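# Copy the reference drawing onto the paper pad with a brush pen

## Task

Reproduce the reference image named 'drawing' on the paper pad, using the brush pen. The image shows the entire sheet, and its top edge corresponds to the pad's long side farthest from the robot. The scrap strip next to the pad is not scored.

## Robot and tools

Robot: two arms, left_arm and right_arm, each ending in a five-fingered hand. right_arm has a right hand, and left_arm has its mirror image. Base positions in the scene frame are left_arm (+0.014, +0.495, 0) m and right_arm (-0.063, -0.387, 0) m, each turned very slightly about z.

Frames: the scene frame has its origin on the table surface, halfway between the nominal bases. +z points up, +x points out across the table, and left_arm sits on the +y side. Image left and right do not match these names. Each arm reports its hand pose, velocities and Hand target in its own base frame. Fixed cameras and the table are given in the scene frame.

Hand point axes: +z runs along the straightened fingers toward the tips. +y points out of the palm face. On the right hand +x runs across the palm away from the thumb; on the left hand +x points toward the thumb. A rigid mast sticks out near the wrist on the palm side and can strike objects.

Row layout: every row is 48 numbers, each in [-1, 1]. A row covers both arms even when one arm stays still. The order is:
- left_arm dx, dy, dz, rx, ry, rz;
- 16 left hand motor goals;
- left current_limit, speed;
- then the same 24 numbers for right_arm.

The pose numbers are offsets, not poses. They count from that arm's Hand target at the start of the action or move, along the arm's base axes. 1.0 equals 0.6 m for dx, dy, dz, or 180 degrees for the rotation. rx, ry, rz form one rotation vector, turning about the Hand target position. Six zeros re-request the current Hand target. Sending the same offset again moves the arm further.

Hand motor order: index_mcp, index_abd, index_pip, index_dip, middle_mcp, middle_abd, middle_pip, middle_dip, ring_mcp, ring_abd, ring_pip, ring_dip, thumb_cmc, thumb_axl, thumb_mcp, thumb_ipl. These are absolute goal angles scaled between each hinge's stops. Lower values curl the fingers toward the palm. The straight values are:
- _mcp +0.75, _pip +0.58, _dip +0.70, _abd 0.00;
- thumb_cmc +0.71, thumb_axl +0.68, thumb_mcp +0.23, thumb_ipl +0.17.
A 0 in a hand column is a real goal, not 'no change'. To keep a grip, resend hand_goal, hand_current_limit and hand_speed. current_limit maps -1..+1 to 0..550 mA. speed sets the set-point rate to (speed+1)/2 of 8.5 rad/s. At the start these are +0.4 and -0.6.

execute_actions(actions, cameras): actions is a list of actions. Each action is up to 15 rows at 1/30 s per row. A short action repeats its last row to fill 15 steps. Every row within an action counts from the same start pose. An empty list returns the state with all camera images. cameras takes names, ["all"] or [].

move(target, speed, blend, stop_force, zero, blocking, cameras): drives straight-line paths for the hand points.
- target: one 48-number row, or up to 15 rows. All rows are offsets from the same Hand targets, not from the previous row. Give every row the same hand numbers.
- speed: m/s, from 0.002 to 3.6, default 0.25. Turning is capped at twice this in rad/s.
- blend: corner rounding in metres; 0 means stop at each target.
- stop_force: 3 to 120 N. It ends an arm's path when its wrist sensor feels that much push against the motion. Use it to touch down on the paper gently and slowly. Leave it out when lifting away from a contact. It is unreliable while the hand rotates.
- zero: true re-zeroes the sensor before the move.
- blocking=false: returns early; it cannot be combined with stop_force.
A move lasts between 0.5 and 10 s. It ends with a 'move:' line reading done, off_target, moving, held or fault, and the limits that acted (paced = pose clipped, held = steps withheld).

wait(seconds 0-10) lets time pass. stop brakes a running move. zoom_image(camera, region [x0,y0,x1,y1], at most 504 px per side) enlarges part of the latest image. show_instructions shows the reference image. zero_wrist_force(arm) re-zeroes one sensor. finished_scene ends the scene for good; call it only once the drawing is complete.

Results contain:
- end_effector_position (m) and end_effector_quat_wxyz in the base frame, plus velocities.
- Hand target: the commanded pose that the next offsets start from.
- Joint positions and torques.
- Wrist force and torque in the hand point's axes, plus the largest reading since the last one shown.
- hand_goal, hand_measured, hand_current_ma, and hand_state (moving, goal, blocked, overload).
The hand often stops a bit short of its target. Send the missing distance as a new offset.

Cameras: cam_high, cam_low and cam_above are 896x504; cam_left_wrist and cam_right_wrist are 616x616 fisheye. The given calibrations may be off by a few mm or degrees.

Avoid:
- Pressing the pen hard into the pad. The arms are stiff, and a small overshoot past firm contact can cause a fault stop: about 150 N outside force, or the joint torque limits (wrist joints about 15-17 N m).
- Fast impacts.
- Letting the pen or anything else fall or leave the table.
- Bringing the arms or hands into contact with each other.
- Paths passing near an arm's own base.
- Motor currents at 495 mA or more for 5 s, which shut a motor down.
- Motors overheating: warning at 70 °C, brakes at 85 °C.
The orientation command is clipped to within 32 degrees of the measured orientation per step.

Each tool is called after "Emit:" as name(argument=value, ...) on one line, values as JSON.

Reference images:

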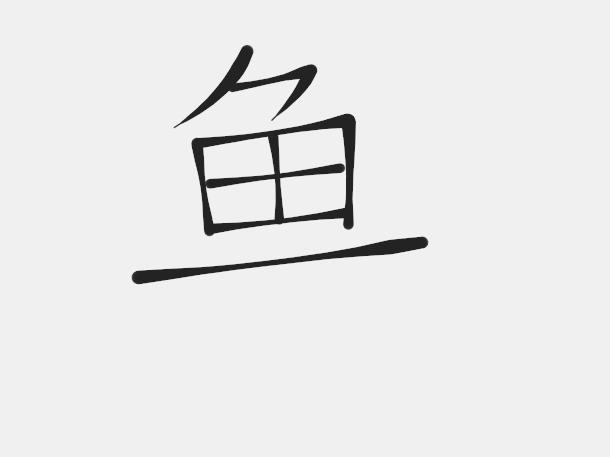

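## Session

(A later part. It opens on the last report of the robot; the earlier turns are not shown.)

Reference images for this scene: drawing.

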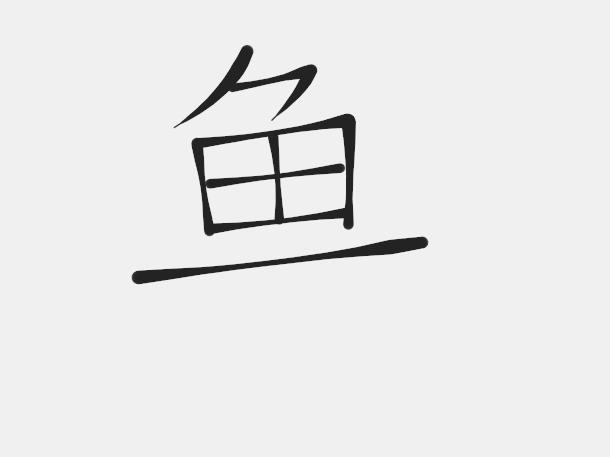

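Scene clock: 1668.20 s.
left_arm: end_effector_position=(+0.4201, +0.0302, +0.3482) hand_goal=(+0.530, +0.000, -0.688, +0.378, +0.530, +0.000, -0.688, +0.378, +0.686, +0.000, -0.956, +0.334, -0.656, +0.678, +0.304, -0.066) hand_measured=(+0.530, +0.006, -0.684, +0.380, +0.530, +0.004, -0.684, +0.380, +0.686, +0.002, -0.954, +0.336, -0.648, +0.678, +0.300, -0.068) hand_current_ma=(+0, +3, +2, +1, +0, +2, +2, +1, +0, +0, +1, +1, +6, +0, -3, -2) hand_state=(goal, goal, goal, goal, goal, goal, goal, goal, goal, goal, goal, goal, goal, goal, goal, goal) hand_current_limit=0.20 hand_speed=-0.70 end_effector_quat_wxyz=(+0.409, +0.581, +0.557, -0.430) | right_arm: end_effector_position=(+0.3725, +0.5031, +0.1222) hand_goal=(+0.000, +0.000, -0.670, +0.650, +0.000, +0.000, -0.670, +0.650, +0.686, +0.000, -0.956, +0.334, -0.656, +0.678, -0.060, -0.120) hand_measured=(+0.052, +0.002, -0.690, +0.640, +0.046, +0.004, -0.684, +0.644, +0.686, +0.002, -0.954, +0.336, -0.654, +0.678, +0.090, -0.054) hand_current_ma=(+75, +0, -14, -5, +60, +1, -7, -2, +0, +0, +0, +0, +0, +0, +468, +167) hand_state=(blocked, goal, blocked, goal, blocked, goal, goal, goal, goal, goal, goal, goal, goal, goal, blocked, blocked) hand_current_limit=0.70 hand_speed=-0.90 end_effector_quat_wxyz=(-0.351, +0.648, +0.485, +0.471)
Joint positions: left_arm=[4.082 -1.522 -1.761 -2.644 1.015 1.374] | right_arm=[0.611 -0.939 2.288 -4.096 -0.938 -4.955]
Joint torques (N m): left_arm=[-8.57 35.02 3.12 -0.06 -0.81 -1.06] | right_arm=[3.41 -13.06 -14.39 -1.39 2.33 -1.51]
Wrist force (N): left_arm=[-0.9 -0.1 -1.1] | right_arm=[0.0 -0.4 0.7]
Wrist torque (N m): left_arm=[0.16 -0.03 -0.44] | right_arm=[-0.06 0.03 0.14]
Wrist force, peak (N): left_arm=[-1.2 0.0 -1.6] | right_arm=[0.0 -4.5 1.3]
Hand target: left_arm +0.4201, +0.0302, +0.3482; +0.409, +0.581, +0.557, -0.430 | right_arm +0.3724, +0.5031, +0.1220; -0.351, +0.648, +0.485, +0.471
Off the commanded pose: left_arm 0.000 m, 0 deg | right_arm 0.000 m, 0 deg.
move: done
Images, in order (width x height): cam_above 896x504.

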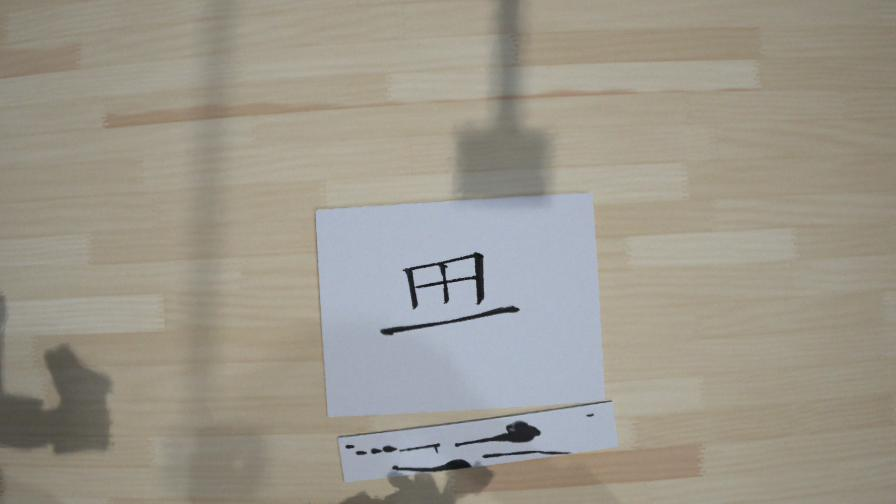

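Emit:
move(target=[[0,0,0,0,0,0,0.529,0,-0.689,0.378,0.529,0,-0.689,0.378,0.685,0,-0.956,0.333,-0.657,0.678,0.303,-0.066,0.2,-0.7, 0.41632,-0.14773,-0.02833,0,0,0,0.0,0,-0.67,0.65,0.0,0,-0.67,0.65,0.685,0,-0.956,0.333,-0.657,0.678,-0.06,-0.12,0.7,-0.9],[0,0,0,0,0,0,0.529,0,-0.689,0.378,0.529,0,-0.689,0.378,0.685,0,-0.956,0.333,-0.657,0.678,0.303,-0.066,0.2,-0.7, 0.38298,-0.1144,-0.05,0,0,0,0.0,0,-0.67,0.65,0.0,0,-0.67,0.65,0.685,0,-0.956,0.333,-0.657,0.678,-0.06,-0.12,0.7,-0.9],[0,0,0,0,0,0,0.529,0,-0.689,0.378,0.529,0,-0.689,0.378,0.685,0,-0.956,0.333,-0.657,0.678,0.303,-0.066,0.2,-0.7, 0.38298,-0.1144,-0.06,0,0,0,0.0,0,-0.67,0.65,0.0,0,-0.67,0.65,0.685,0,-0.956,0.333,-0.657,0.678,-0.06,-0.12,0.7,-0.9],[0,0,0,0,0,0,0.529,0,-0.689,0.378,0.529,0,-0.689,0.378,0.685,0,-0.956,0.333,-0.657,0.678,0.303,-0.066,0.2,-0.7, 0.38445,-0.10275,-0.0675,0,0,0,0.0,0,-0.67,0.65,0.0,0,-0.67,0.65,0.685,0,-0.956,0.333,-0.657,0.678,-0.06,-0.12,0.7,-0.9],[0,0,0,0,0,0,0.529,0,-0.689,0.378,0.529,0,-0.689,0.378,0.685,0,-0.956,0.333,-0.657,0.678,0.303,-0.066,0.2,-0.7, 0.37885,-0.05727,-0.06533,0,0,0,0.0,0,-0.67,0.65,0.0,0,-0.67,0.65,0.685,0,-0.956,0.333,-0.657,0.678,-0.06,-0.12,0.7,-0.9],[0,0,0,0,0,0,0.529,0,-0.689,0.378,0.529,0,-0.689,0.378,0.685,0,-0.956,0.333,-0.657,0.678,0.303,-0.066,0.2,-0.7, 0.37405,-0.00053,-0.06583,0,0,0,0.0,0,-0.67,0.65,0.0,0,-0.67,0.65,0.685,0,-0.956,0.333,-0.657,0.678,-0.06,-0.12,0.7,-0.9],[0,0,0,0,0,0,0.529,0,-0.689,0.378,0.529,0,-0.689,0.378,0.685,0,-0.956,0.333,-0.657,0.678,0.303,-0.066,0.2,-0.7, 0.37405,-0.00053,-0.02833,0,0,0,0.0,0,-0.67,0.65,0.0,0,-0.67,0.65,0.685,0,-0.956,0.333,-0.657,0.678,-0.06,-0.12,0.7,-0.9],[0,0,0,0,0,0,0.529,0,-0.689,0.378,0.529,0,-0.689,0.378,0.685,0,-0.956,0.333,-0.657,0.678,0.303,-0.066,0.2,-0.7, 0,-0.00053,0,0,0,0,0.0,0,-0.67,0.65,0.0,0,-0.67,0.65,0.685,0,-0.956,0.333,-0.657,0.678,-0.06,-0.12,0.7,-0.9]], speed=[0.15,0.03,0.03,0.03,0.04,0.04,0.15,0.15], blend=[0,0,0,0.001,0.001,0,0,0], cameras=["cam_above"])

Emit:
zoom_image(camera="cam_above", region=[395, 245, 495, 315])

Scene clock: 1688.63 s.
left_arm: end_effector_position=(+0.4201, +0.0302, +0.3482) hand_goal=(+0.530, +0.000, -0.688, +0.378, +0.530, +0.000, -0.688, +0.378, +0.686, +0.000, -0.956, +0.334, -0.656, +0.678, +0.304, -0.066) hand_measured=(+0.530, +0.006, -0.684, +0.380, +0.530, +0.004, -0.684, +0.380, +0.686, +0.002, -0.954, +0.336, -0.648, +0.678, +0.300, -0.068) hand_current_ma=(+0, +3, +2, +1, +0, +2, +2, +1, +0, +0, +1, +1, +6, +0, -3, -2) hand_state=(goal, goal, goal, goal, goal, goal, goal, goal, goal, goal, goal, goal, goal, goal, goal, goal) hand_current_limit=0.20 hand_speed=-0.70 end_effector_quat_wxyz=(+0.409, +0.581, +0.557, -0.430) | right_arm: end_effector_position=(+0.3725, +0.5027, +0.1222) hand_goal=(+0.000, +0.000, -0.670, +0.650, +0.000, +0.000, -0.670, +0.650, +0.686, +0.000, -0.956, +0.334, -0.656, +0.678, -0.060, -0.120) hand_measured=(+0.052, +0.002, -0.690, +0.640, +0.046, +0.004, -0.684, +0.644, +0.686, +0.002, -0.954, +0.336, -0.654, +0.678, +0.090, -0.054) hand_current_ma=(+75, +0, -14, -5, +60, +1, -7, -2, +0, +0, +0, +0, +0, +0, +468, +167) hand_state=(blocked, goal, blocked, goal, blocked, goal, goal, goal, goal, goal, goal, goal, goal, goal, blocked, blocked) hand_current_limit=0.70 hand_speed=-0.90 end_effector_quat_wxyz=(-0.351, +0.648, +0.485, +0.471)
Joint positions: left_arm=[4.082 -1.522 -1.761 -2.644 1.015 1.374] | right_arm=[0.611 -0.939 2.289 -4.097 -0.937 -4.956]
Joint torques (N m): left_arm=[-10.29 34.47 3.98 0.23 -0.52 -0.93] | right_arm=[3.6 -12.44 -14.01 -1.25 2.31 -1.42]
Wrist force (N): left_arm=[-0.8 -0.2 -1.3] | right_arm=[-0.1 -0.1 0.6]
Wrist torque (N m): left_arm=[0.16 -0.04 -0.44] | right_arm=[-0.02 0.04 0.14]
Wrist force, peak (N): left_arm=[-1.5 -0.1 -1.4] | right_arm=[-0.5 3.1 0.4]
Hand target: left_arm +0.4201, +0.0302, +0.3482; +0.409, +0.581, +0.557, -0.430 | right_arm +0.3724, +0.5028, +0.1220; -0.351, +0.648, +0.485, +0.471
Off the commanded pose: left_arm 0.000 m, 0 deg | right_arm 0.000 m, 0 deg.
move: done
Images, in order (width x height): cam_above 896x504.

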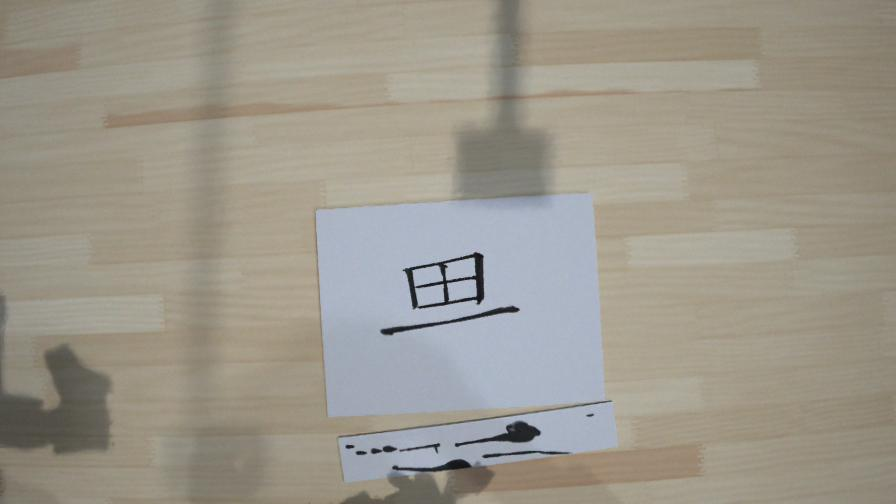

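Scaled by 5.040 from the camera's 896x504 image, which has a finer 1280x720 frame.

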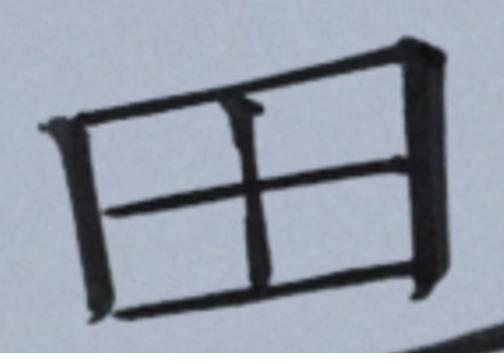

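Emit:
move(target=[[0,0,0,0,0,0,0.529,0,-0.689,0.378,0.529,0,-0.689,0.378,0.685,0,-0.956,0.333,-0.657,0.678,0.303,-0.066,0.2,-0.7, 0.55218,-0.06785,-0.02833,0,0,0,0.0,0,-0.67,0.65,0.0,0,-0.67,0.65,0.685,0,-0.956,0.333,-0.657,0.678,-0.06,-0.12,0.7,-0.9],[0,0,0,0,0,0,0.529,0,-0.689,0.378,0.529,0,-0.689,0.378,0.685,0,-0.956,0.333,-0.657,0.678,0.303,-0.066,0.2,-0.7, 0.51885,-0.03452,-0.05,0,0,0,0.0,0,-0.67,0.65,0.0,0,-0.67,0.65,0.685,0,-0.956,0.333,-0.657,0.678,-0.06,-0.12,0.7,-0.9],[0,0,0,0,0,0,0.529,0,-0.689,0.378,0.529,0,-0.689,0.378,0.685,0,-0.956,0.333,-0.657,0.678,0.303,-0.066,0.2,-0.7, 0.51885,-0.03452,-0.06,0,0,0,0.0,0,-0.67,0.65,0.0,0,-0.67,0.65,0.685,0,-0.956,0.333,-0.657,0.678,-0.06,-0.12,0.7,-0.9],[0,0,0,0,0,0,0.529,0,-0.689,0.378,0.529,0,-0.689,0.378,0.685,0,-0.956,0.333,-0.657,0.678,0.303,-0.066,0.2,-0.7, 0.52398,-0.02292,-0.07033,0,0,0,0.0,0,-0.67,0.65,0.0,0,-0.67,0.65,0.685,0,-0.956,0.333,-0.657,0.678,-0.06,-0.12,0.7,-0.9],[0,0,0,0,0,0,0.529,0,-0.689,0.378,0.529,0,-0.689,0.378,0.685,0,-0.956,0.333,-0.657,0.678,0.303,-0.066,0.2,-0.7, 0.49058,-0.0138,-0.07,0,0,0,0.0,0,-0.67,0.65,0.0,0,-0.67,0.65,0.685,0,-0.956,0.333,-0.657,0.678,-0.06,-0.12,0.7,-0.9],[0,0,0,0,0,0,0.529,0,-0.689,0.378,0.529,0,-0.689,0.378,0.685,0,-0.956,0.333,-0.657,0.678,0.303,-0.066,0.2,-0.7, 0.479,-0.00575,-0.068,0,0,0,0.0,0,-0.67,0.65,0.0,0,-0.67,0.65,0.685,0,-0.956,0.333,-0.657,0.678,-0.06,-0.12,0.7,-0.9],[0,0,0,0,0,0,0.529,0,-0.689,0.378,0.529,0,-0.689,0.378,0.685,0,-0.956,0.333,-0.657,0.678,0.303,-0.066,0.2,-0.7, 0.46765,0.00862,-0.06467,0,0,0,0.0,0,-0.67,0.65,0.0,0,-0.67,0.65,0.685,0,-0.956,0.333,-0.657,0.678,-0.06,-0.12,0.7,-0.9],[0,0,0,0,0,0,0.529,0,-0.689,0.378,0.529,0,-0.689,0.378,0.685,0,-0.956,0.333,-0.657,0.678,0.303,-0.066,0.2,-0.7, 0.46012,0.02028,-0.06133,0,0,0,0.0,0,-0.67,0.65,0.0,0,-0.67,0.65,0.685,0,-0.956,0.333,-0.657,0.678,-0.06,-0.12,0.7,-0.9],[0,0,0,0,0,0,0.529,0,-0.689,0.378,0.529,0,-0.689,0.378,0.685,0,-0.956,0.333,-0.657,0.678,0.303,-0.066,0.2,-0.7, 0.456,0.02617,-0.05667,0,0,0,0.0,0,-0.67,0.65,0.0,0,-0.67,0.65,0.685,0,-0.956,0.333,-0.657,0.678,-0.06,-0.12,0.7,-0.9],[0,0,0,0,0,0,0.529,0,-0.689,0.378,0.529,0,-0.689,0.378,0.685,0,-0.956,0.333,-0.657,0.678,0.303,-0.066,0.2,-0.7, 0.45232,0.03162,-0.045,0,0,0,0.0,0,-0.67,0.65,0.0,0,-0.67,0.65,0.685,0,-0.956,0.333,-0.657,0.678,-0.06,-0.12,0.7,-0.9],[0,0,0,0,0,0,0.529,0,-0.689,0.378,0.529,0,-0.689,0.378,0.685,0,-0.956,0.333,-0.657,0.678,0.303,-0.066,0.2,-0.7, 0.45232,0.03162,-0.02833,0,0,0,0.0,0,-0.67,0.65,0.0,0,-0.67,0.65,0.685,0,-0.956,0.333,-0.657,0.678,-0.06,-0.12,0.7,-0.9],[0,0,0,0,0,0,0.529,0,-0.689,0.378,0.529,0,-0.689,0.378,0.685,0,-0.956,0.333,-0.657,0.678,0.303,-0.066,0.2,-0.7, 0,0.03162,0,0,0,0,0.0,0,-0.67,0.65,0.0,0,-0.67,0.65,0.685,0,-0.956,0.333,-0.657,0.678,-0.06,-0.12,0.7,-0.9]], speed=[0.18,0.03,0.03,0.03,0.04,0.04,0.04,0.04,0.04,0.05,0.15,0.18], blend=[0,0,0,0.001,0.001,0.001,0.001,0.001,0.001,0.001,0.001,0], cameras=["cam_above"])

Emit:
zoom_image(camera="cam_above", region=[370, 210, 530, 350])

Emit:
zoom_image(camera="cam_above", region=[380, 205, 450, 275])

Scene clock: 1732.83 s.
left_arm: end_effector_position=(+0.4201, +0.0302, +0.3482) hand_goal=(+0.530, +0.000, -0.688, +0.378, +0.530, +0.000, -0.688, +0.378, +0.686, +0.000, -0.956, +0.334, -0.656, +0.678, +0.304, -0.066) hand_measured=(+0.530, +0.006, -0.684, +0.380, +0.530, +0.004, -0.684, +0.380, +0.686, +0.002, -0.954, +0.336, -0.648, +0.678, +0.300, -0.068) hand_current_ma=(+0, +3, +2, +1, +0, +2, +2, +1, +0, +0, +1, +1, +6, +0, -3, -2) hand_state=(goal, goal, goal, goal, goal, goal, goal, goal, goal, goal, goal, goal, goal, goal, goal, goal) hand_current_limit=0.20 hand_speed=-0.70 end_effector_quat_wxyz=(+0.409, +0.581, +0.557, -0.430) | right_arm: end_effector_position=(+0.3725, +0.5217, +0.1222) hand_goal=(+0.000, +0.000, -0.670, +0.650, +0.000, +0.000, -0.670, +0.650, +0.686, +0.000, -0.956, +0.334, -0.656, +0.678, -0.060, -0.120) hand_measured=(+0.052, +0.002, -0.692, +0.638, +0.046, +0.004, -0.684, +0.644, +0.686, +0.002, -0.954, +0.336, -0.654, +0.678, +0.090, -0.054) hand_current_ma=(+74, +0, -14, -5, +59, +1, -7, -2, +0, +0, +0, +0, +0, +0, +467, +167) hand_state=(blocked, goal, blocked, goal, blocked, goal, goal, goal, goal, goal, goal, goal, goal, goal, blocked, blocked) hand_current_limit=0.70 hand_speed=-0.90 end_effector_quat_wxyz=(-0.351, +0.648, +0.485, +0.471)
Joint positions: left_arm=[4.082 -1.522 -1.761 -2.644 1.015 1.374] | right_arm=[0.651 -0.925 2.242 -4.074 -0.974 -4.937]
Joint torques (N m): left_arm=[-10.37 33.62 4.06 0.18 -0.58 -0.96] | right_arm=[6.99 -14.54 -13.33 -1.46 2.02 -1.3]
Wrist force (N): left_arm=[-1.0 -0.2 -1.3] | right_arm=[0.2 0.0 0.8]
Wrist torque (N m): left_arm=[0.16 -0.02 -0.45] | right_arm=[-0.02 0.01 0.17]
Wrist force, peak (N): left_arm=[-1.3 0.0 -1.4] | right_arm=[0.6 -4.2 1.0]
Hand target: left_arm +0.4201, +0.0302, +0.3482; +0.409, +0.581, +0.557, -0.430 | right_arm +0.3724, +0.5217, +0.1220; -0.351, +0.648, +0.485, +0.471
Off the commanded pose: left_arm 0.000 m, 0 deg | right_arm 0.000 m, 0 deg.
move: done
Images, in order (width x height): cam_above 896x504.

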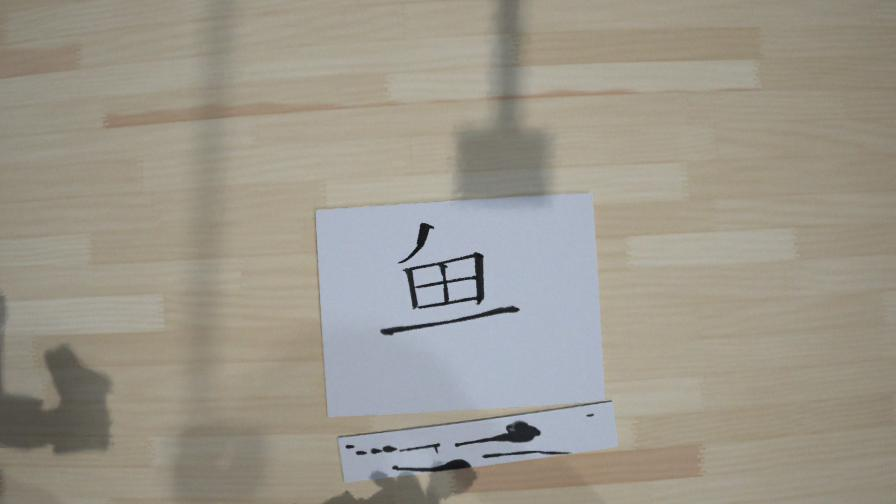

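Scaled by 3.150 from the camera's 896x504 image, which has a finer 1280x720 frame.

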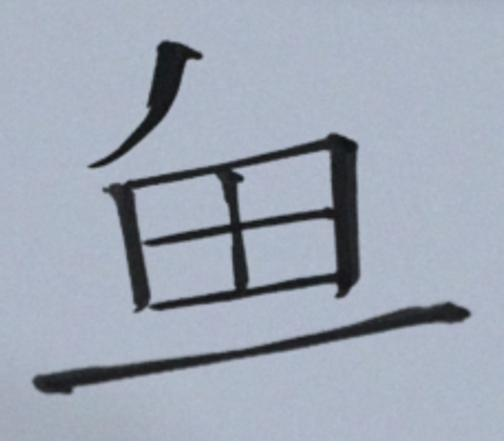

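Scaled by 7.200 from the camera's 896x504 image, which has a finer 1280x720 frame.

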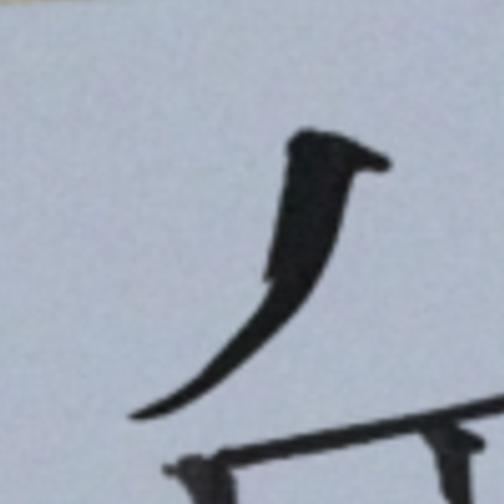

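Emit:
move(target=[[0,0,0,0,0,0,0.529,0,-0.689,0.378,0.529,0,-0.689,0.378,0.685,0,-0.956,0.333,-0.657,0.678,0.303,-0.066,0.2,-0.7, 0.53413,-0.15083,-0.02833,0,0,0,0.0,0,-0.67,0.65,0.0,0,-0.67,0.65,0.685,0,-0.956,0.333,-0.657,0.678,-0.06,-0.12,0.7,-0.9],[0,0,0,0,0,0,0.529,0,-0.689,0.378,0.529,0,-0.689,0.378,0.685,0,-0.956,0.333,-0.657,0.678,0.303,-0.066,0.2,-0.7, 0.5008,-0.1175,-0.05,0,0,0,0.0,0,-0.67,0.65,0.0,0,-0.67,0.65,0.685,0,-0.956,0.333,-0.657,0.678,-0.06,-0.12,0.7,-0.9],[0,0,0,0,0,0,0.529,0,-0.689,0.378,0.529,0,-0.689,0.378,0.685,0,-0.956,0.333,-0.657,0.678,0.303,-0.066,0.2,-0.7, 0.5008,-0.1175,-0.06,0,0,0,0.0,0,-0.67,0.65,0.0,0,-0.67,0.65,0.685,0,-0.956,0.333,-0.657,0.678,-0.06,-0.12,0.7,-0.9],[0,0,0,0,0,0,0.529,0,-0.689,0.378,0.529,0,-0.689,0.378,0.685,0,-0.956,0.333,-0.657,0.678,0.303,-0.066,0.2,-0.7, 0.50202,-0.10585,-0.06667,0,0,0,0.0,0,-0.67,0.65,0.0,0,-0.67,0.65,0.685,0,-0.956,0.333,-0.657,0.678,-0.06,-0.12,0.7,-0.9],[0,0,0,0,0,0,0.529,0,-0.689,0.378,0.529,0,-0.689,0.378,0.685,0,-0.956,0.333,-0.657,0.678,0.303,-0.066,0.2,-0.7, 0.49685,-0.08203,-0.065,0,0,0,0.0,0,-0.67,0.65,0.0,0,-0.67,0.65,0.685,0,-0.956,0.333,-0.657,0.678,-0.06,-0.12,0.7,-0.9],[0,0,0,0,0,0,0.529,0,-0.689,0.378,0.529,0,-0.689,0.378,0.685,0,-0.956,0.333,-0.657,0.678,0.303,-0.066,0.2,-0.7, 0.4905,-0.0528,-0.065,0,0,0,0.0,0,-0.67,0.65,0.0,0,-0.67,0.65,0.685,0,-0.956,0.333,-0.657,0.678,-0.06,-0.12,0.7,-0.9],[0,0,0,0,0,0,0.529,0,-0.689,0.378,0.529,0,-0.689,0.378,0.685,0,-0.956,0.333,-0.657,0.678,0.303,-0.066,0.2,-0.7, 0.4905,-0.0528,-0.02833,0,0,0,0.0,0,-0.67,0.65,0.0,0,-0.67,0.65,0.685,0,-0.956,0.333,-0.657,0.678,-0.06,-0.12,0.7,-0.9],[0,0,0,0,0,0,0.529,0,-0.689,0.378,0.529,0,-0.689,0.378,0.685,0,-0.956,0.333,-0.657,0.678,0.303,-0.066,0.2,-0.7, 0,-0.0528,0,0,0,0,0.0,0,-0.67,0.65,0.0,0,-0.67,0.65,0.685,0,-0.956,0.333,-0.657,0.678,-0.06,-0.12,0.7,-0.9]], speed=[0.18,0.03,0.03,0.03,0.04,0.04,0.15,0.18], blend=[0,0,0,0.001,0.001,0,0,0], cameras=["cam_above"])

Emit:
zoom_image(camera="cam_above", region=[390, 205, 480, 275])

Scene clock: 1761.90 s.
left_arm: end_effector_position=(+0.4201, +0.0302, +0.3482) hand_goal=(+0.530, +0.000, -0.688, +0.378, +0.530, +0.000, -0.688, +0.378, +0.686, +0.000, -0.956, +0.334, -0.656, +0.678, +0.304, -0.066) hand_measured=(+0.530, +0.006, -0.684, +0.380, +0.530, +0.004, -0.684, +0.380, +0.686, +0.002, -0.954, +0.336, -0.648, +0.678, +0.300, -0.068) hand_current_ma=(+0, +3, +2, +1, +0, +2, +2, +1, +0, +0, +1, +1, +6, +0, -3, -2) hand_state=(goal, goal, goal, goal, goal, goal, goal, goal, goal, goal, goal, goal, goal, goal, goal, goal) hand_current_limit=0.20 hand_speed=-0.70 end_effector_quat_wxyz=(+0.409, +0.581, +0.557, -0.430) | right_arm: end_effector_position=(+0.3725, +0.4900, +0.1222) hand_goal=(+0.000, +0.000, -0.670, +0.650, +0.000, +0.000, -0.670, +0.650, +0.686, +0.000, -0.956, +0.334, -0.656, +0.678, -0.060, -0.120) hand_measured=(+0.052, +0.002, -0.692, +0.638, +0.046, +0.004, -0.684, +0.644, +0.686, +0.002, -0.954, +0.336, -0.654, +0.678, +0.090, -0.054) hand_current_ma=(+73, +0, -15, -5, +59, +1, -7, -2, +0, +0, +0, +0, +0, +0, +467, +167) hand_state=(blocked, goal, blocked, goal, blocked, goal, goal, goal, goal, goal, goal, goal, goal, goal, blocked, blocked) hand_current_limit=0.70 hand_speed=-0.90 end_effector_quat_wxyz=(-0.351, +0.648, +0.485, +0.471)
Joint positions: left_arm=[4.082 -1.522 -1.761 -2.644 1.015 1.374] | right_arm=[0.582 -0.948 2.321 -4.111 -0.911 -4.969]
Joint torques (N m): left_arm=[-9.54 34 4.45 0 -0.87 -0.86] | right_arm=[5.73 -13.25 -10.53 -1.72 2.25 -1.35]
Wrist force (N): left_arm=[-1.0 -0.1 -1.2] | right_arm=[0.1 0.1 0.5]
Wrist torque (N m): left_arm=[0.16 -0.03 -0.45] | right_arm=[0.00 0.03 0.16]
Wrist force, peak (N): left_arm=[-1.4 -0.1 -1.4] | right_arm=[0.6 -3.9 0.4]
Hand target: left_arm +0.4201, +0.0302, +0.3482; +0.409, +0.581, +0.557, -0.430 | right_arm +0.3724, +0.4901, +0.1220; -0.351, +0.648, +0.485, +0.471
Off the commanded pose: left_arm 0.000 m, 0 deg | right_arm 0.000 m, 0 deg.
move: done
Images, in order (width x height): cam_above 896x504.

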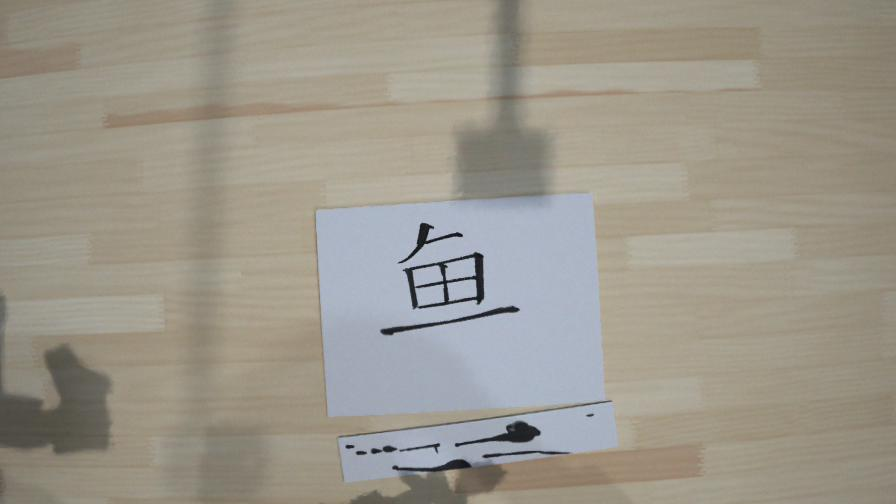

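Scaled by 5.600 from the camera's 896x504 image, which has a finer 1280x720 frame.

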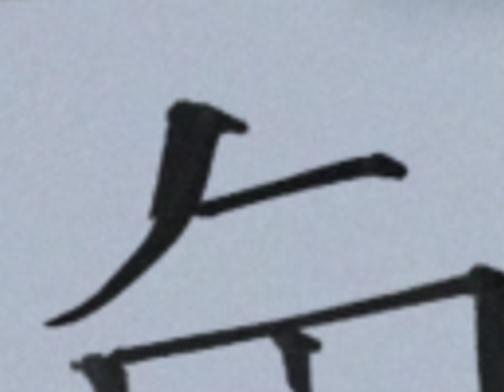

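Emit:
move(target=[[0,0,0,0,0,0,0.529,0,-0.689,0.378,0.529,0,-0.689,0.378,0.685,0,-0.956,0.333,-0.657,0.678,0.303,-0.066,0.2,-0.7, 0.53165,-0.09647,-0.02833,0,0,0,0.0,0,-0.67,0.65,0.0,0,-0.67,0.65,0.685,0,-0.956,0.333,-0.657,0.678,-0.06,-0.12,0.7,-0.9],[0,0,0,0,0,0,0.529,0,-0.689,0.378,0.529,0,-0.689,0.378,0.685,0,-0.956,0.333,-0.657,0.678,0.303,-0.066,0.2,-0.7, 0.49832,-0.06313,-0.05,0,0,0,0.0,0,-0.67,0.65,0.0,0,-0.67,0.65,0.685,0,-0.956,0.333,-0.657,0.678,-0.06,-0.12,0.7,-0.9],[0,0,0,0,0,0,0.529,0,-0.689,0.378,0.529,0,-0.689,0.378,0.685,0,-0.956,0.333,-0.657,0.678,0.303,-0.066,0.2,-0.7, 0.49832,-0.06313,-0.06,0,0,0,0.0,0,-0.67,0.65,0.0,0,-0.67,0.65,0.685,0,-0.956,0.333,-0.657,0.678,-0.06,-0.12,0.7,-0.9],[0,0,0,0,0,0,0.529,0,-0.689,0.378,0.529,0,-0.689,0.378,0.685,0,-0.956,0.333,-0.657,0.678,0.303,-0.066,0.2,-0.7, 0.50345,-0.05153,-0.067,0,0,0,0.0,0,-0.67,0.65,0.0,0,-0.67,0.65,0.685,0,-0.956,0.333,-0.657,0.678,-0.06,-0.12,0.7,-0.9],[0,0,0,0,0,0,0.529,0,-0.689,0.378,0.529,0,-0.689,0.378,0.685,0,-0.956,0.333,-0.657,0.678,0.303,-0.066,0.2,-0.7, 0.48165,-0.04795,-0.06583,0,0,0,0.0,0,-0.67,0.65,0.0,0,-0.67,0.65,0.685,0,-0.956,0.333,-0.657,0.678,-0.06,-0.12,0.7,-0.9],[0,0,0,0,0,0,0.529,0,-0.689,0.378,0.529,0,-0.689,0.378,0.685,0,-0.956,0.333,-0.657,0.678,0.303,-0.066,0.2,-0.7, 0.47048,-0.04033,-0.06333,0,0,0,0.0,0,-0.67,0.65,0.0,0,-0.67,0.65,0.685,0,-0.956,0.333,-0.657,0.678,-0.06,-0.12,0.7,-0.9],[0,0,0,0,0,0,0.529,0,-0.689,0.378,0.529,0,-0.689,0.378,0.685,0,-0.956,0.333,-0.657,0.678,0.303,-0.066,0.2,-0.7, 0.46182,-0.03233,-0.05967,0,0,0,0.0,0,-0.67,0.65,0.0,0,-0.67,0.65,0.685,0,-0.956,0.333,-0.657,0.678,-0.06,-0.12,0.7,-0.9],[0,0,0,0,0,0,0.529,0,-0.689,0.378,0.529,0,-0.689,0.378,0.685,0,-0.956,0.333,-0.657,0.678,0.303,-0.066,0.2,-0.7, 0.46017,-0.0315,-0.05583,0,0,0,0.0,0,-0.67,0.65,0.0,0,-0.67,0.65,0.685,0,-0.956,0.333,-0.657,0.678,-0.06,-0.12,0.7,-0.9],[0,0,0,0,0,0,0.529,0,-0.689,0.378,0.529,0,-0.689,0.378,0.685,0,-0.956,0.333,-0.657,0.678,0.303,-0.066,0.2,-0.7, 0.45768,-0.02812,-0.045,0,0,0,0.0,0,-0.67,0.65,0.0,0,-0.67,0.65,0.685,0,-0.956,0.333,-0.657,0.678,-0.06,-0.12,0.7,-0.9],[0,0,0,0,0,0,0.529,0,-0.689,0.378,0.529,0,-0.689,0.378,0.685,0,-0.956,0.333,-0.657,0.678,0.303,-0.066,0.2,-0.7, 0.45768,-0.02812,-0.02833,0,0,0,0.0,0,-0.67,0.65,0.0,0,-0.67,0.65,0.685,0,-0.956,0.333,-0.657,0.678,-0.06,-0.12,0.7,-0.9],[0,0,0,0,0,0,0.529,0,-0.689,0.378,0.529,0,-0.689,0.378,0.685,0,-0.956,0.333,-0.657,0.678,0.303,-0.066,0.2,-0.7, 0,-0.02812,0,0,0,0,0.0,0,-0.67,0.65,0.0,0,-0.67,0.65,0.685,0,-0.956,0.333,-0.657,0.678,-0.06,-0.12,0.7,-0.9]], speed=[0.18,0.03,0.03,0.03,0.04,0.04,0.04,0.04,0.05,0.15,0.18], blend=[0,0,0,0.001,0.001,0.001,0.001,0.001,0.001,0.001,0], cameras=["cam_above"])

Emit:
zoom_image(camera="cam_above", region=[390, 205, 480, 275])

Emit:
zoom_image(camera="cam_above", region=[300, 180, 620, 430])

Scene clock: 1797.80 s.
left_arm: end_effector_position=(+0.4201, +0.0302, +0.3482) hand_goal=(+0.530, +0.000, -0.688, +0.378, +0.530, +0.000, -0.688, +0.378, +0.686, +0.000, -0.956, +0.334, -0.656, +0.678, +0.304, -0.066) hand_measured=(+0.530, +0.006, -0.684, +0.380, +0.530, +0.004, -0.684, +0.380, +0.686, +0.002, -0.954, +0.336, -0.648, +0.678, +0.300, -0.068) hand_current_ma=(+0, +3, +2, +1, +0, +2, +2, +1, +0, +0, +1, +1, +6, +0, -3, -2) hand_state=(goal, goal, goal, goal, goal, goal, goal, goal, goal, goal, goal, goal, goal, goal, goal, goal) hand_current_limit=0.20 hand_speed=-0.70 end_effector_quat_wxyz=(+0.409, +0.581, +0.557, -0.430) | right_arm: end_effector_position=(+0.3725, +0.4732, +0.1222) hand_goal=(+0.000, +0.000, -0.670, +0.650, +0.000, +0.000, -0.670, +0.650, +0.686, +0.000, -0.956, +0.334, -0.656, +0.678, -0.060, -0.120) hand_measured=(+0.052, +0.002, -0.692, +0.638, +0.046, +0.004, -0.684, +0.644, +0.686, +0.002, -0.954, +0.336, -0.654, +0.678, +0.090, -0.054) hand_current_ma=(+73, +0, -15, -5, +58, +1, -7, -2, +0, +0, +0, +0, +0, +0, +468, +167) hand_state=(blocked, goal, blocked, goal, blocked, goal, goal, goal, goal, goal, goal, goal, goal, goal, blocked, blocked) hand_current_limit=0.70 hand_speed=-0.90 end_effector_quat_wxyz=(-0.351, +0.648, +0.485, +0.471)
Joint positions: left_arm=[4.082 -1.522 -1.761 -2.644 1.015 1.374] | right_arm=[0.542 -0.959 2.362 -4.129 -0.874 -4.99]
Joint torques (N m): left_arm=[-10.42 35.32 4.78 0.21 -0.68 -1.1] | right_arm=[5.32 -13.01 -9.7 -1.57 2.26 -1.35]
Wrist force (N): left_arm=[-1.1 -0.1 -1.0] | right_arm=[0.2 -0.2 0.5]
Wrist torque (N m): left_arm=[0.14 -0.01 -0.46] | right_arm=[-0.03 0.03 0.16]
Wrist force, peak (N): left_arm=[-1.2 -0.2 -1.5] | right_arm=[0.9 -4.0 0.5]
Hand target: left_arm +0.4201, +0.0302, +0.3482; +0.409, +0.581, +0.557, -0.430 | right_arm +0.3724, +0.4732, +0.1220; -0.351, +0.648, +0.485, +0.471
Off the commanded pose: left_arm 0.000 m, 0 deg | right_arm 0.000 m, 0 deg.
move: done
Images, in order (width x height): cam_above 896x504.

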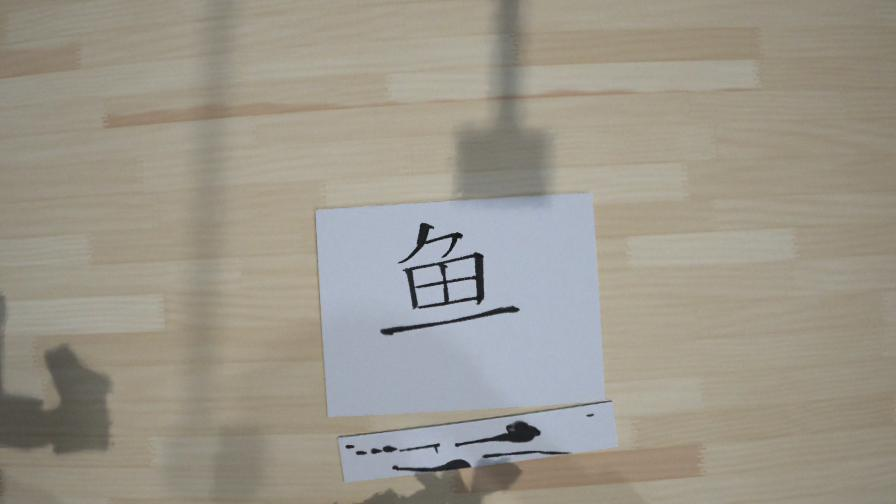

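Scaled by 5.600 from the camera's 896x504 image, which has a finer 1280x720 frame.

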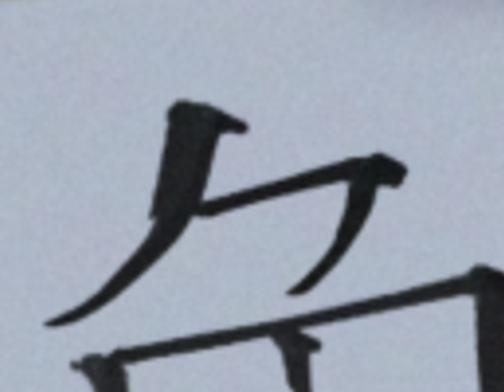

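Scaled by 1.575 from the camera's 896x504 image, which has a finer 1280x720 frame.

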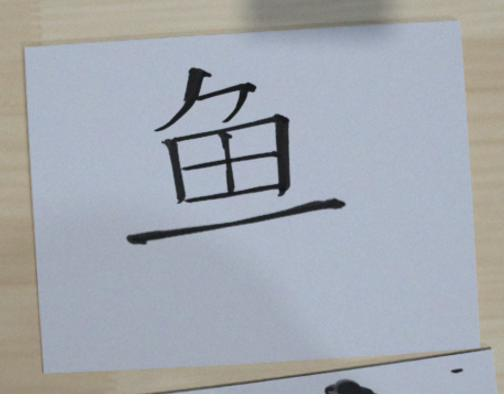

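Emit:
move(target=[[0,0,0,0,0,0,0.529,0,-0.689,0.378,0.529,0,-0.689,0.378,0.685,0,-0.956,0.333,-0.657,0.678,0.303,-0.066,0.2,-0.7, 0.40517,0.0039,-0.02833,0,0,0,0.0,0,-0.67,0.65,0.0,0,-0.67,0.65,0.685,0,-0.956,0.333,-0.657,0.678,-0.06,-0.12,0.7,-0.9],[0,0,0,0,0,0,0.529,0,-0.689,0.378,0.529,0,-0.689,0.378,0.685,0,-0.956,0.333,-0.657,0.678,0.303,-0.066,0.2,-0.7, 0.37183,0.03723,-0.05,0,0,0,0.0,0,-0.67,0.65,0.0,0,-0.67,0.65,0.685,0,-0.956,0.333,-0.657,0.678,-0.06,-0.12,0.7,-0.9],[0,0,0,0,0,0,0.529,0,-0.689,0.378,0.529,0,-0.689,0.378,0.685,0,-0.956,0.333,-0.657,0.678,0.303,-0.066,0.2,-0.7, 0.37183,0.03723,-0.06,0,0,0,0.0,0,-0.67,0.65,0.0,0,-0.67,0.65,0.685,0,-0.956,0.333,-0.657,0.678,-0.06,-0.12,0.7,-0.9],[0,0,0,0,0,0,0.529,0,-0.689,0.378,0.529,0,-0.689,0.378,0.685,0,-0.956,0.333,-0.657,0.678,0.303,-0.066,0.2,-0.7, 0.3732,0.04888,-0.06633,0,0,0,0.0,0,-0.67,0.65,0.0,0,-0.67,0.65,0.685,0,-0.956,0.333,-0.657,0.678,-0.06,-0.12,0.7,-0.9],[0,0,0,0,0,0,0.529,0,-0.689,0.378,0.529,0,-0.689,0.378,0.685,0,-0.956,0.333,-0.657,0.678,0.303,-0.066,0.2,-0.7, 0.3724,0.0514,-0.06667,0,0,0,0.0,0,-0.67,0.65,0.0,0,-0.67,0.65,0.685,0,-0.956,0.333,-0.657,0.678,-0.06,-0.12,0.7,-0.9],[0,0,0,0,0,0,0.529,0,-0.689,0.378,0.529,0,-0.689,0.378,0.685,0,-0.956,0.333,-0.657,0.678,0.303,-0.066,0.2,-0.7, 0.3724,0.0514,-0.02833,0,0,0,0.0,0,-0.67,0.65,0.0,0,-0.67,0.65,0.685,0,-0.956,0.333,-0.657,0.678,-0.06,-0.12,0.7,-0.9],[0,0,0,0,0,0,0.529,0,-0.689,0.378,0.529,0,-0.689,0.378,0.685,0,-0.956,0.333,-0.657,0.678,0.303,-0.066,0.2,-0.7, 0.44283,0.0035,-0.02833,0,0,0,0.0,0,-0.67,0.65,0.0,0,-0.67,0.65,0.685,0,-0.956,0.333,-0.657,0.678,-0.06,-0.12,0.7,-0.9],[0,0,0,0,0,0,0.529,0,-0.689,0.378,0.529,0,-0.689,0.378,0.685,0,-0.956,0.333,-0.657,0.678,0.303,-0.066,0.2,-0.7, 0.4095,0.03683,-0.05,0,0,0,0.0,0,-0.67,0.65,0.0,0,-0.67,0.65,0.685,0,-0.956,0.333,-0.657,0.678,-0.06,-0.12,0.7,-0.9],[0,0,0,0,0,0,0.529,0,-0.689,0.378,0.529,0,-0.689,0.378,0.685,0,-0.956,0.333,-0.657,0.678,0.303,-0.066,0.2,-0.7, 0.4095,0.03683,-0.06,0,0,0,0.0,0,-0.67,0.65,0.0,0,-0.67,0.65,0.685,0,-0.956,0.333,-0.657,0.678,-0.06,-0.12,0.7,-0.9],[0,0,0,0,0,0,0.529,0,-0.689,0.378,0.529,0,-0.689,0.378,0.685,0,-0.956,0.333,-0.657,0.678,0.303,-0.066,0.2,-0.7, 0.41103,0.04848,-0.06467,0,0,0,0.0,0,-0.67,0.65,0.0,0,-0.67,0.65,0.685,0,-0.956,0.333,-0.657,0.678,-0.06,-0.12,0.7,-0.9],[0,0,0,0,0,0,0.529,0,-0.689,0.378,0.529,0,-0.689,0.378,0.685,0,-0.956,0.333,-0.657,0.678,0.303,-0.066,0.2,-0.7, 0.41073,0.05057,-0.06467,0,0,0,0.0,0,-0.67,0.65,0.0,0,-0.67,0.65,0.685,0,-0.956,0.333,-0.657,0.678,-0.06,-0.12,0.7,-0.9],[0,0,0,0,0,0,0.529,0,-0.689,0.378,0.529,0,-0.689,0.378,0.685,0,-0.956,0.333,-0.657,0.678,0.303,-0.066,0.2,-0.7, 0.41073,0.05057,-0.02833,0,0,0,0.0,0,-0.67,0.65,0.0,0,-0.67,0.65,0.685,0,-0.956,0.333,-0.657,0.678,-0.06,-0.12,0.7,-0.9],[0,0,0,0,0,0,0.529,0,-0.689,0.378,0.529,0,-0.689,0.378,0.685,0,-0.956,0.333,-0.657,0.678,0.303,-0.066,0.2,-0.7, 0,0.05057,0,0,0,0,0.0,0,-0.67,0.65,0.0,0,-0.67,0.65,0.685,0,-0.956,0.333,-0.657,0.678,-0.06,-0.12,0.7,-0.9]], speed=[0.18,0.03,0.03,0.03,0.03,0.15,0.1,0.03,0.03,0.03,0.03,0.15,0.18], blend=[0,0,0,0.001,0,0.001,0,0,0,0.001,0,0.001,0], cameras=["cam_above"])

Emit:
zoom_image(camera="cam_above", region=[375, 215, 525, 340])

Emit:
zoom_image(camera="cam_above", region=[300, 180, 620, 430])

Scene clock: 1833.10 s.
left_arm: end_effector_position=(+0.4201, +0.0302, +0.3482) hand_goal=(+0.530, +0.000, -0.688, +0.378, +0.530, +0.000, -0.688, +0.378, +0.686, +0.000, -0.956, +0.334, -0.656, +0.678, +0.304, -0.066) hand_measured=(+0.530, +0.006, -0.684, +0.380, +0.530, +0.004, -0.684, +0.380, +0.686, +0.002, -0.954, +0.336, -0.648, +0.678, +0.300, -0.068) hand_current_ma=(+0, +3, +2, +1, +0, +2, +2, +1, +0, +0, +1, +1, +6, +0, -3, -2) hand_state=(goal, goal, goal, goal, goal, goal, goal, goal, goal, goal, goal, goal, goal, goal, goal, goal) hand_current_limit=0.20 hand_speed=-0.70 end_effector_quat_wxyz=(+0.409, +0.581, +0.557, -0.430) | right_arm: end_effector_position=(+0.3725, +0.5035, +0.1222) hand_goal=(+0.000, +0.000, -0.670, +0.650, +0.000, +0.000, -0.670, +0.650, +0.686, +0.000, -0.956, +0.334, -0.656, +0.678, -0.060, -0.120) hand_measured=(+0.050, +0.002, -0.692, +0.638, +0.044, +0.004, -0.684, +0.644, +0.686, +0.002, -0.954, +0.336, -0.654, +0.678, +0.090, -0.054) hand_current_ma=(+72, +0, -15, -5, +57, +1, -7, -2, +0, +0, +0, +0, +0, +0, +468, +167) hand_state=(blocked, goal, blocked, goal, blocked, goal, goal, goal, goal, goal, goal, goal, goal, goal, blocked, blocked) hand_current_limit=0.70 hand_speed=-0.90 end_effector_quat_wxyz=(-0.351, +0.648, +0.485, +0.471)
Joint positions: left_arm=[4.082 -1.522 -1.761 -2.644 1.015 1.374] | right_arm=[0.612 -0.939 2.287 -4.096 -0.939 -4.955]
Joint torques (N m): left_arm=[-9.51 34.52 4.93 -0.07 -0.78 -0.89] | right_arm=[6.13 -12.41 -11.32 -1.77 2.07 -1.36]
Wrist force (N): left_arm=[-1.1 0.0 -1.3] | right_arm=[0.3 -0.2 0.8]
Wrist torque (N m): left_arm=[0.18 -0.02 -0.46] | right_arm=[-0.06 0.00 0.16]
Wrist force, peak (N): left_arm=[-1.4 -0.3 -1.3] | right_arm=[0.4 -4.6 2.4]
Hand target: left_arm +0.4201, +0.0302, +0.3482; +0.409, +0.581, +0.557, -0.430 | right_arm +0.3724, +0.5035, +0.1220; -0.351, +0.648, +0.485, +0.471
Off the commanded pose: left_arm 0.000 m, 0 deg | right_arm 0.000 m, 0 deg.
move: done; blend cut to 0.0008 m at target 4, 0.0006 m at target 10
Images, in order (width x height): cam_above 896x504.

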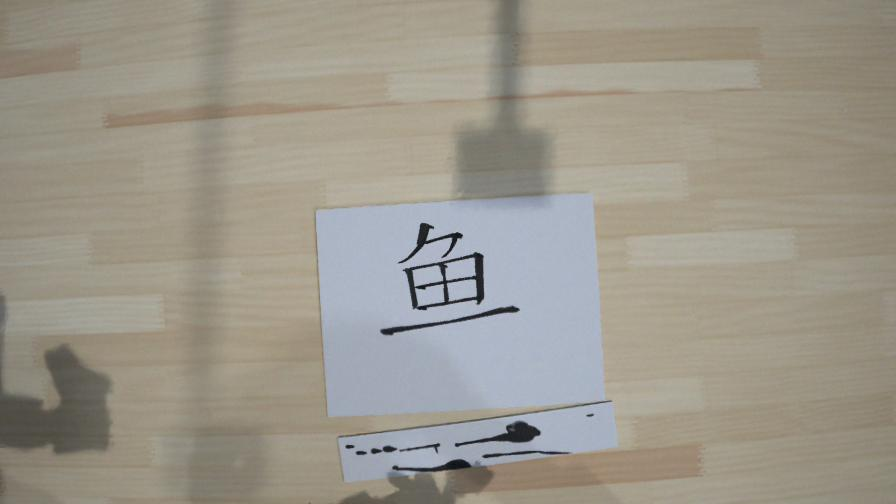

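Scaled by 3.360 from the camera's 896x504 image, which has a finer 1280x720 frame.

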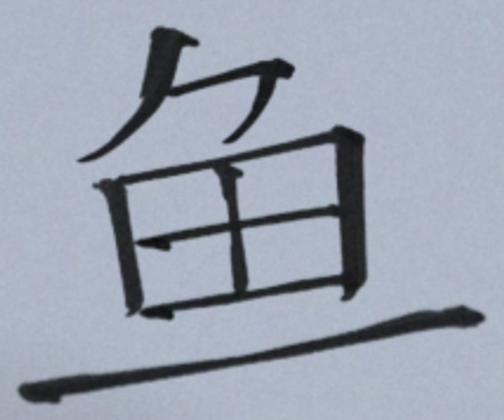

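Scaled by 1.575 from the camera's 896x504 image, which has a finer 1280x720 frame.

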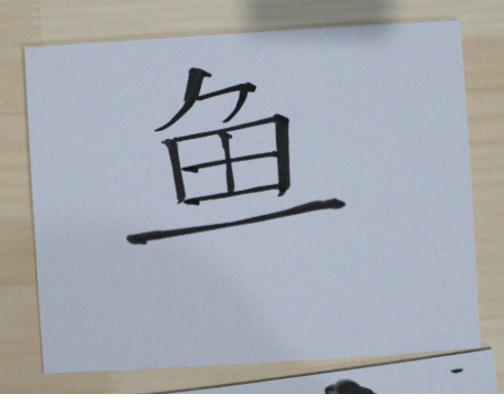

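Emit:
finished_scene()

The scene is finished.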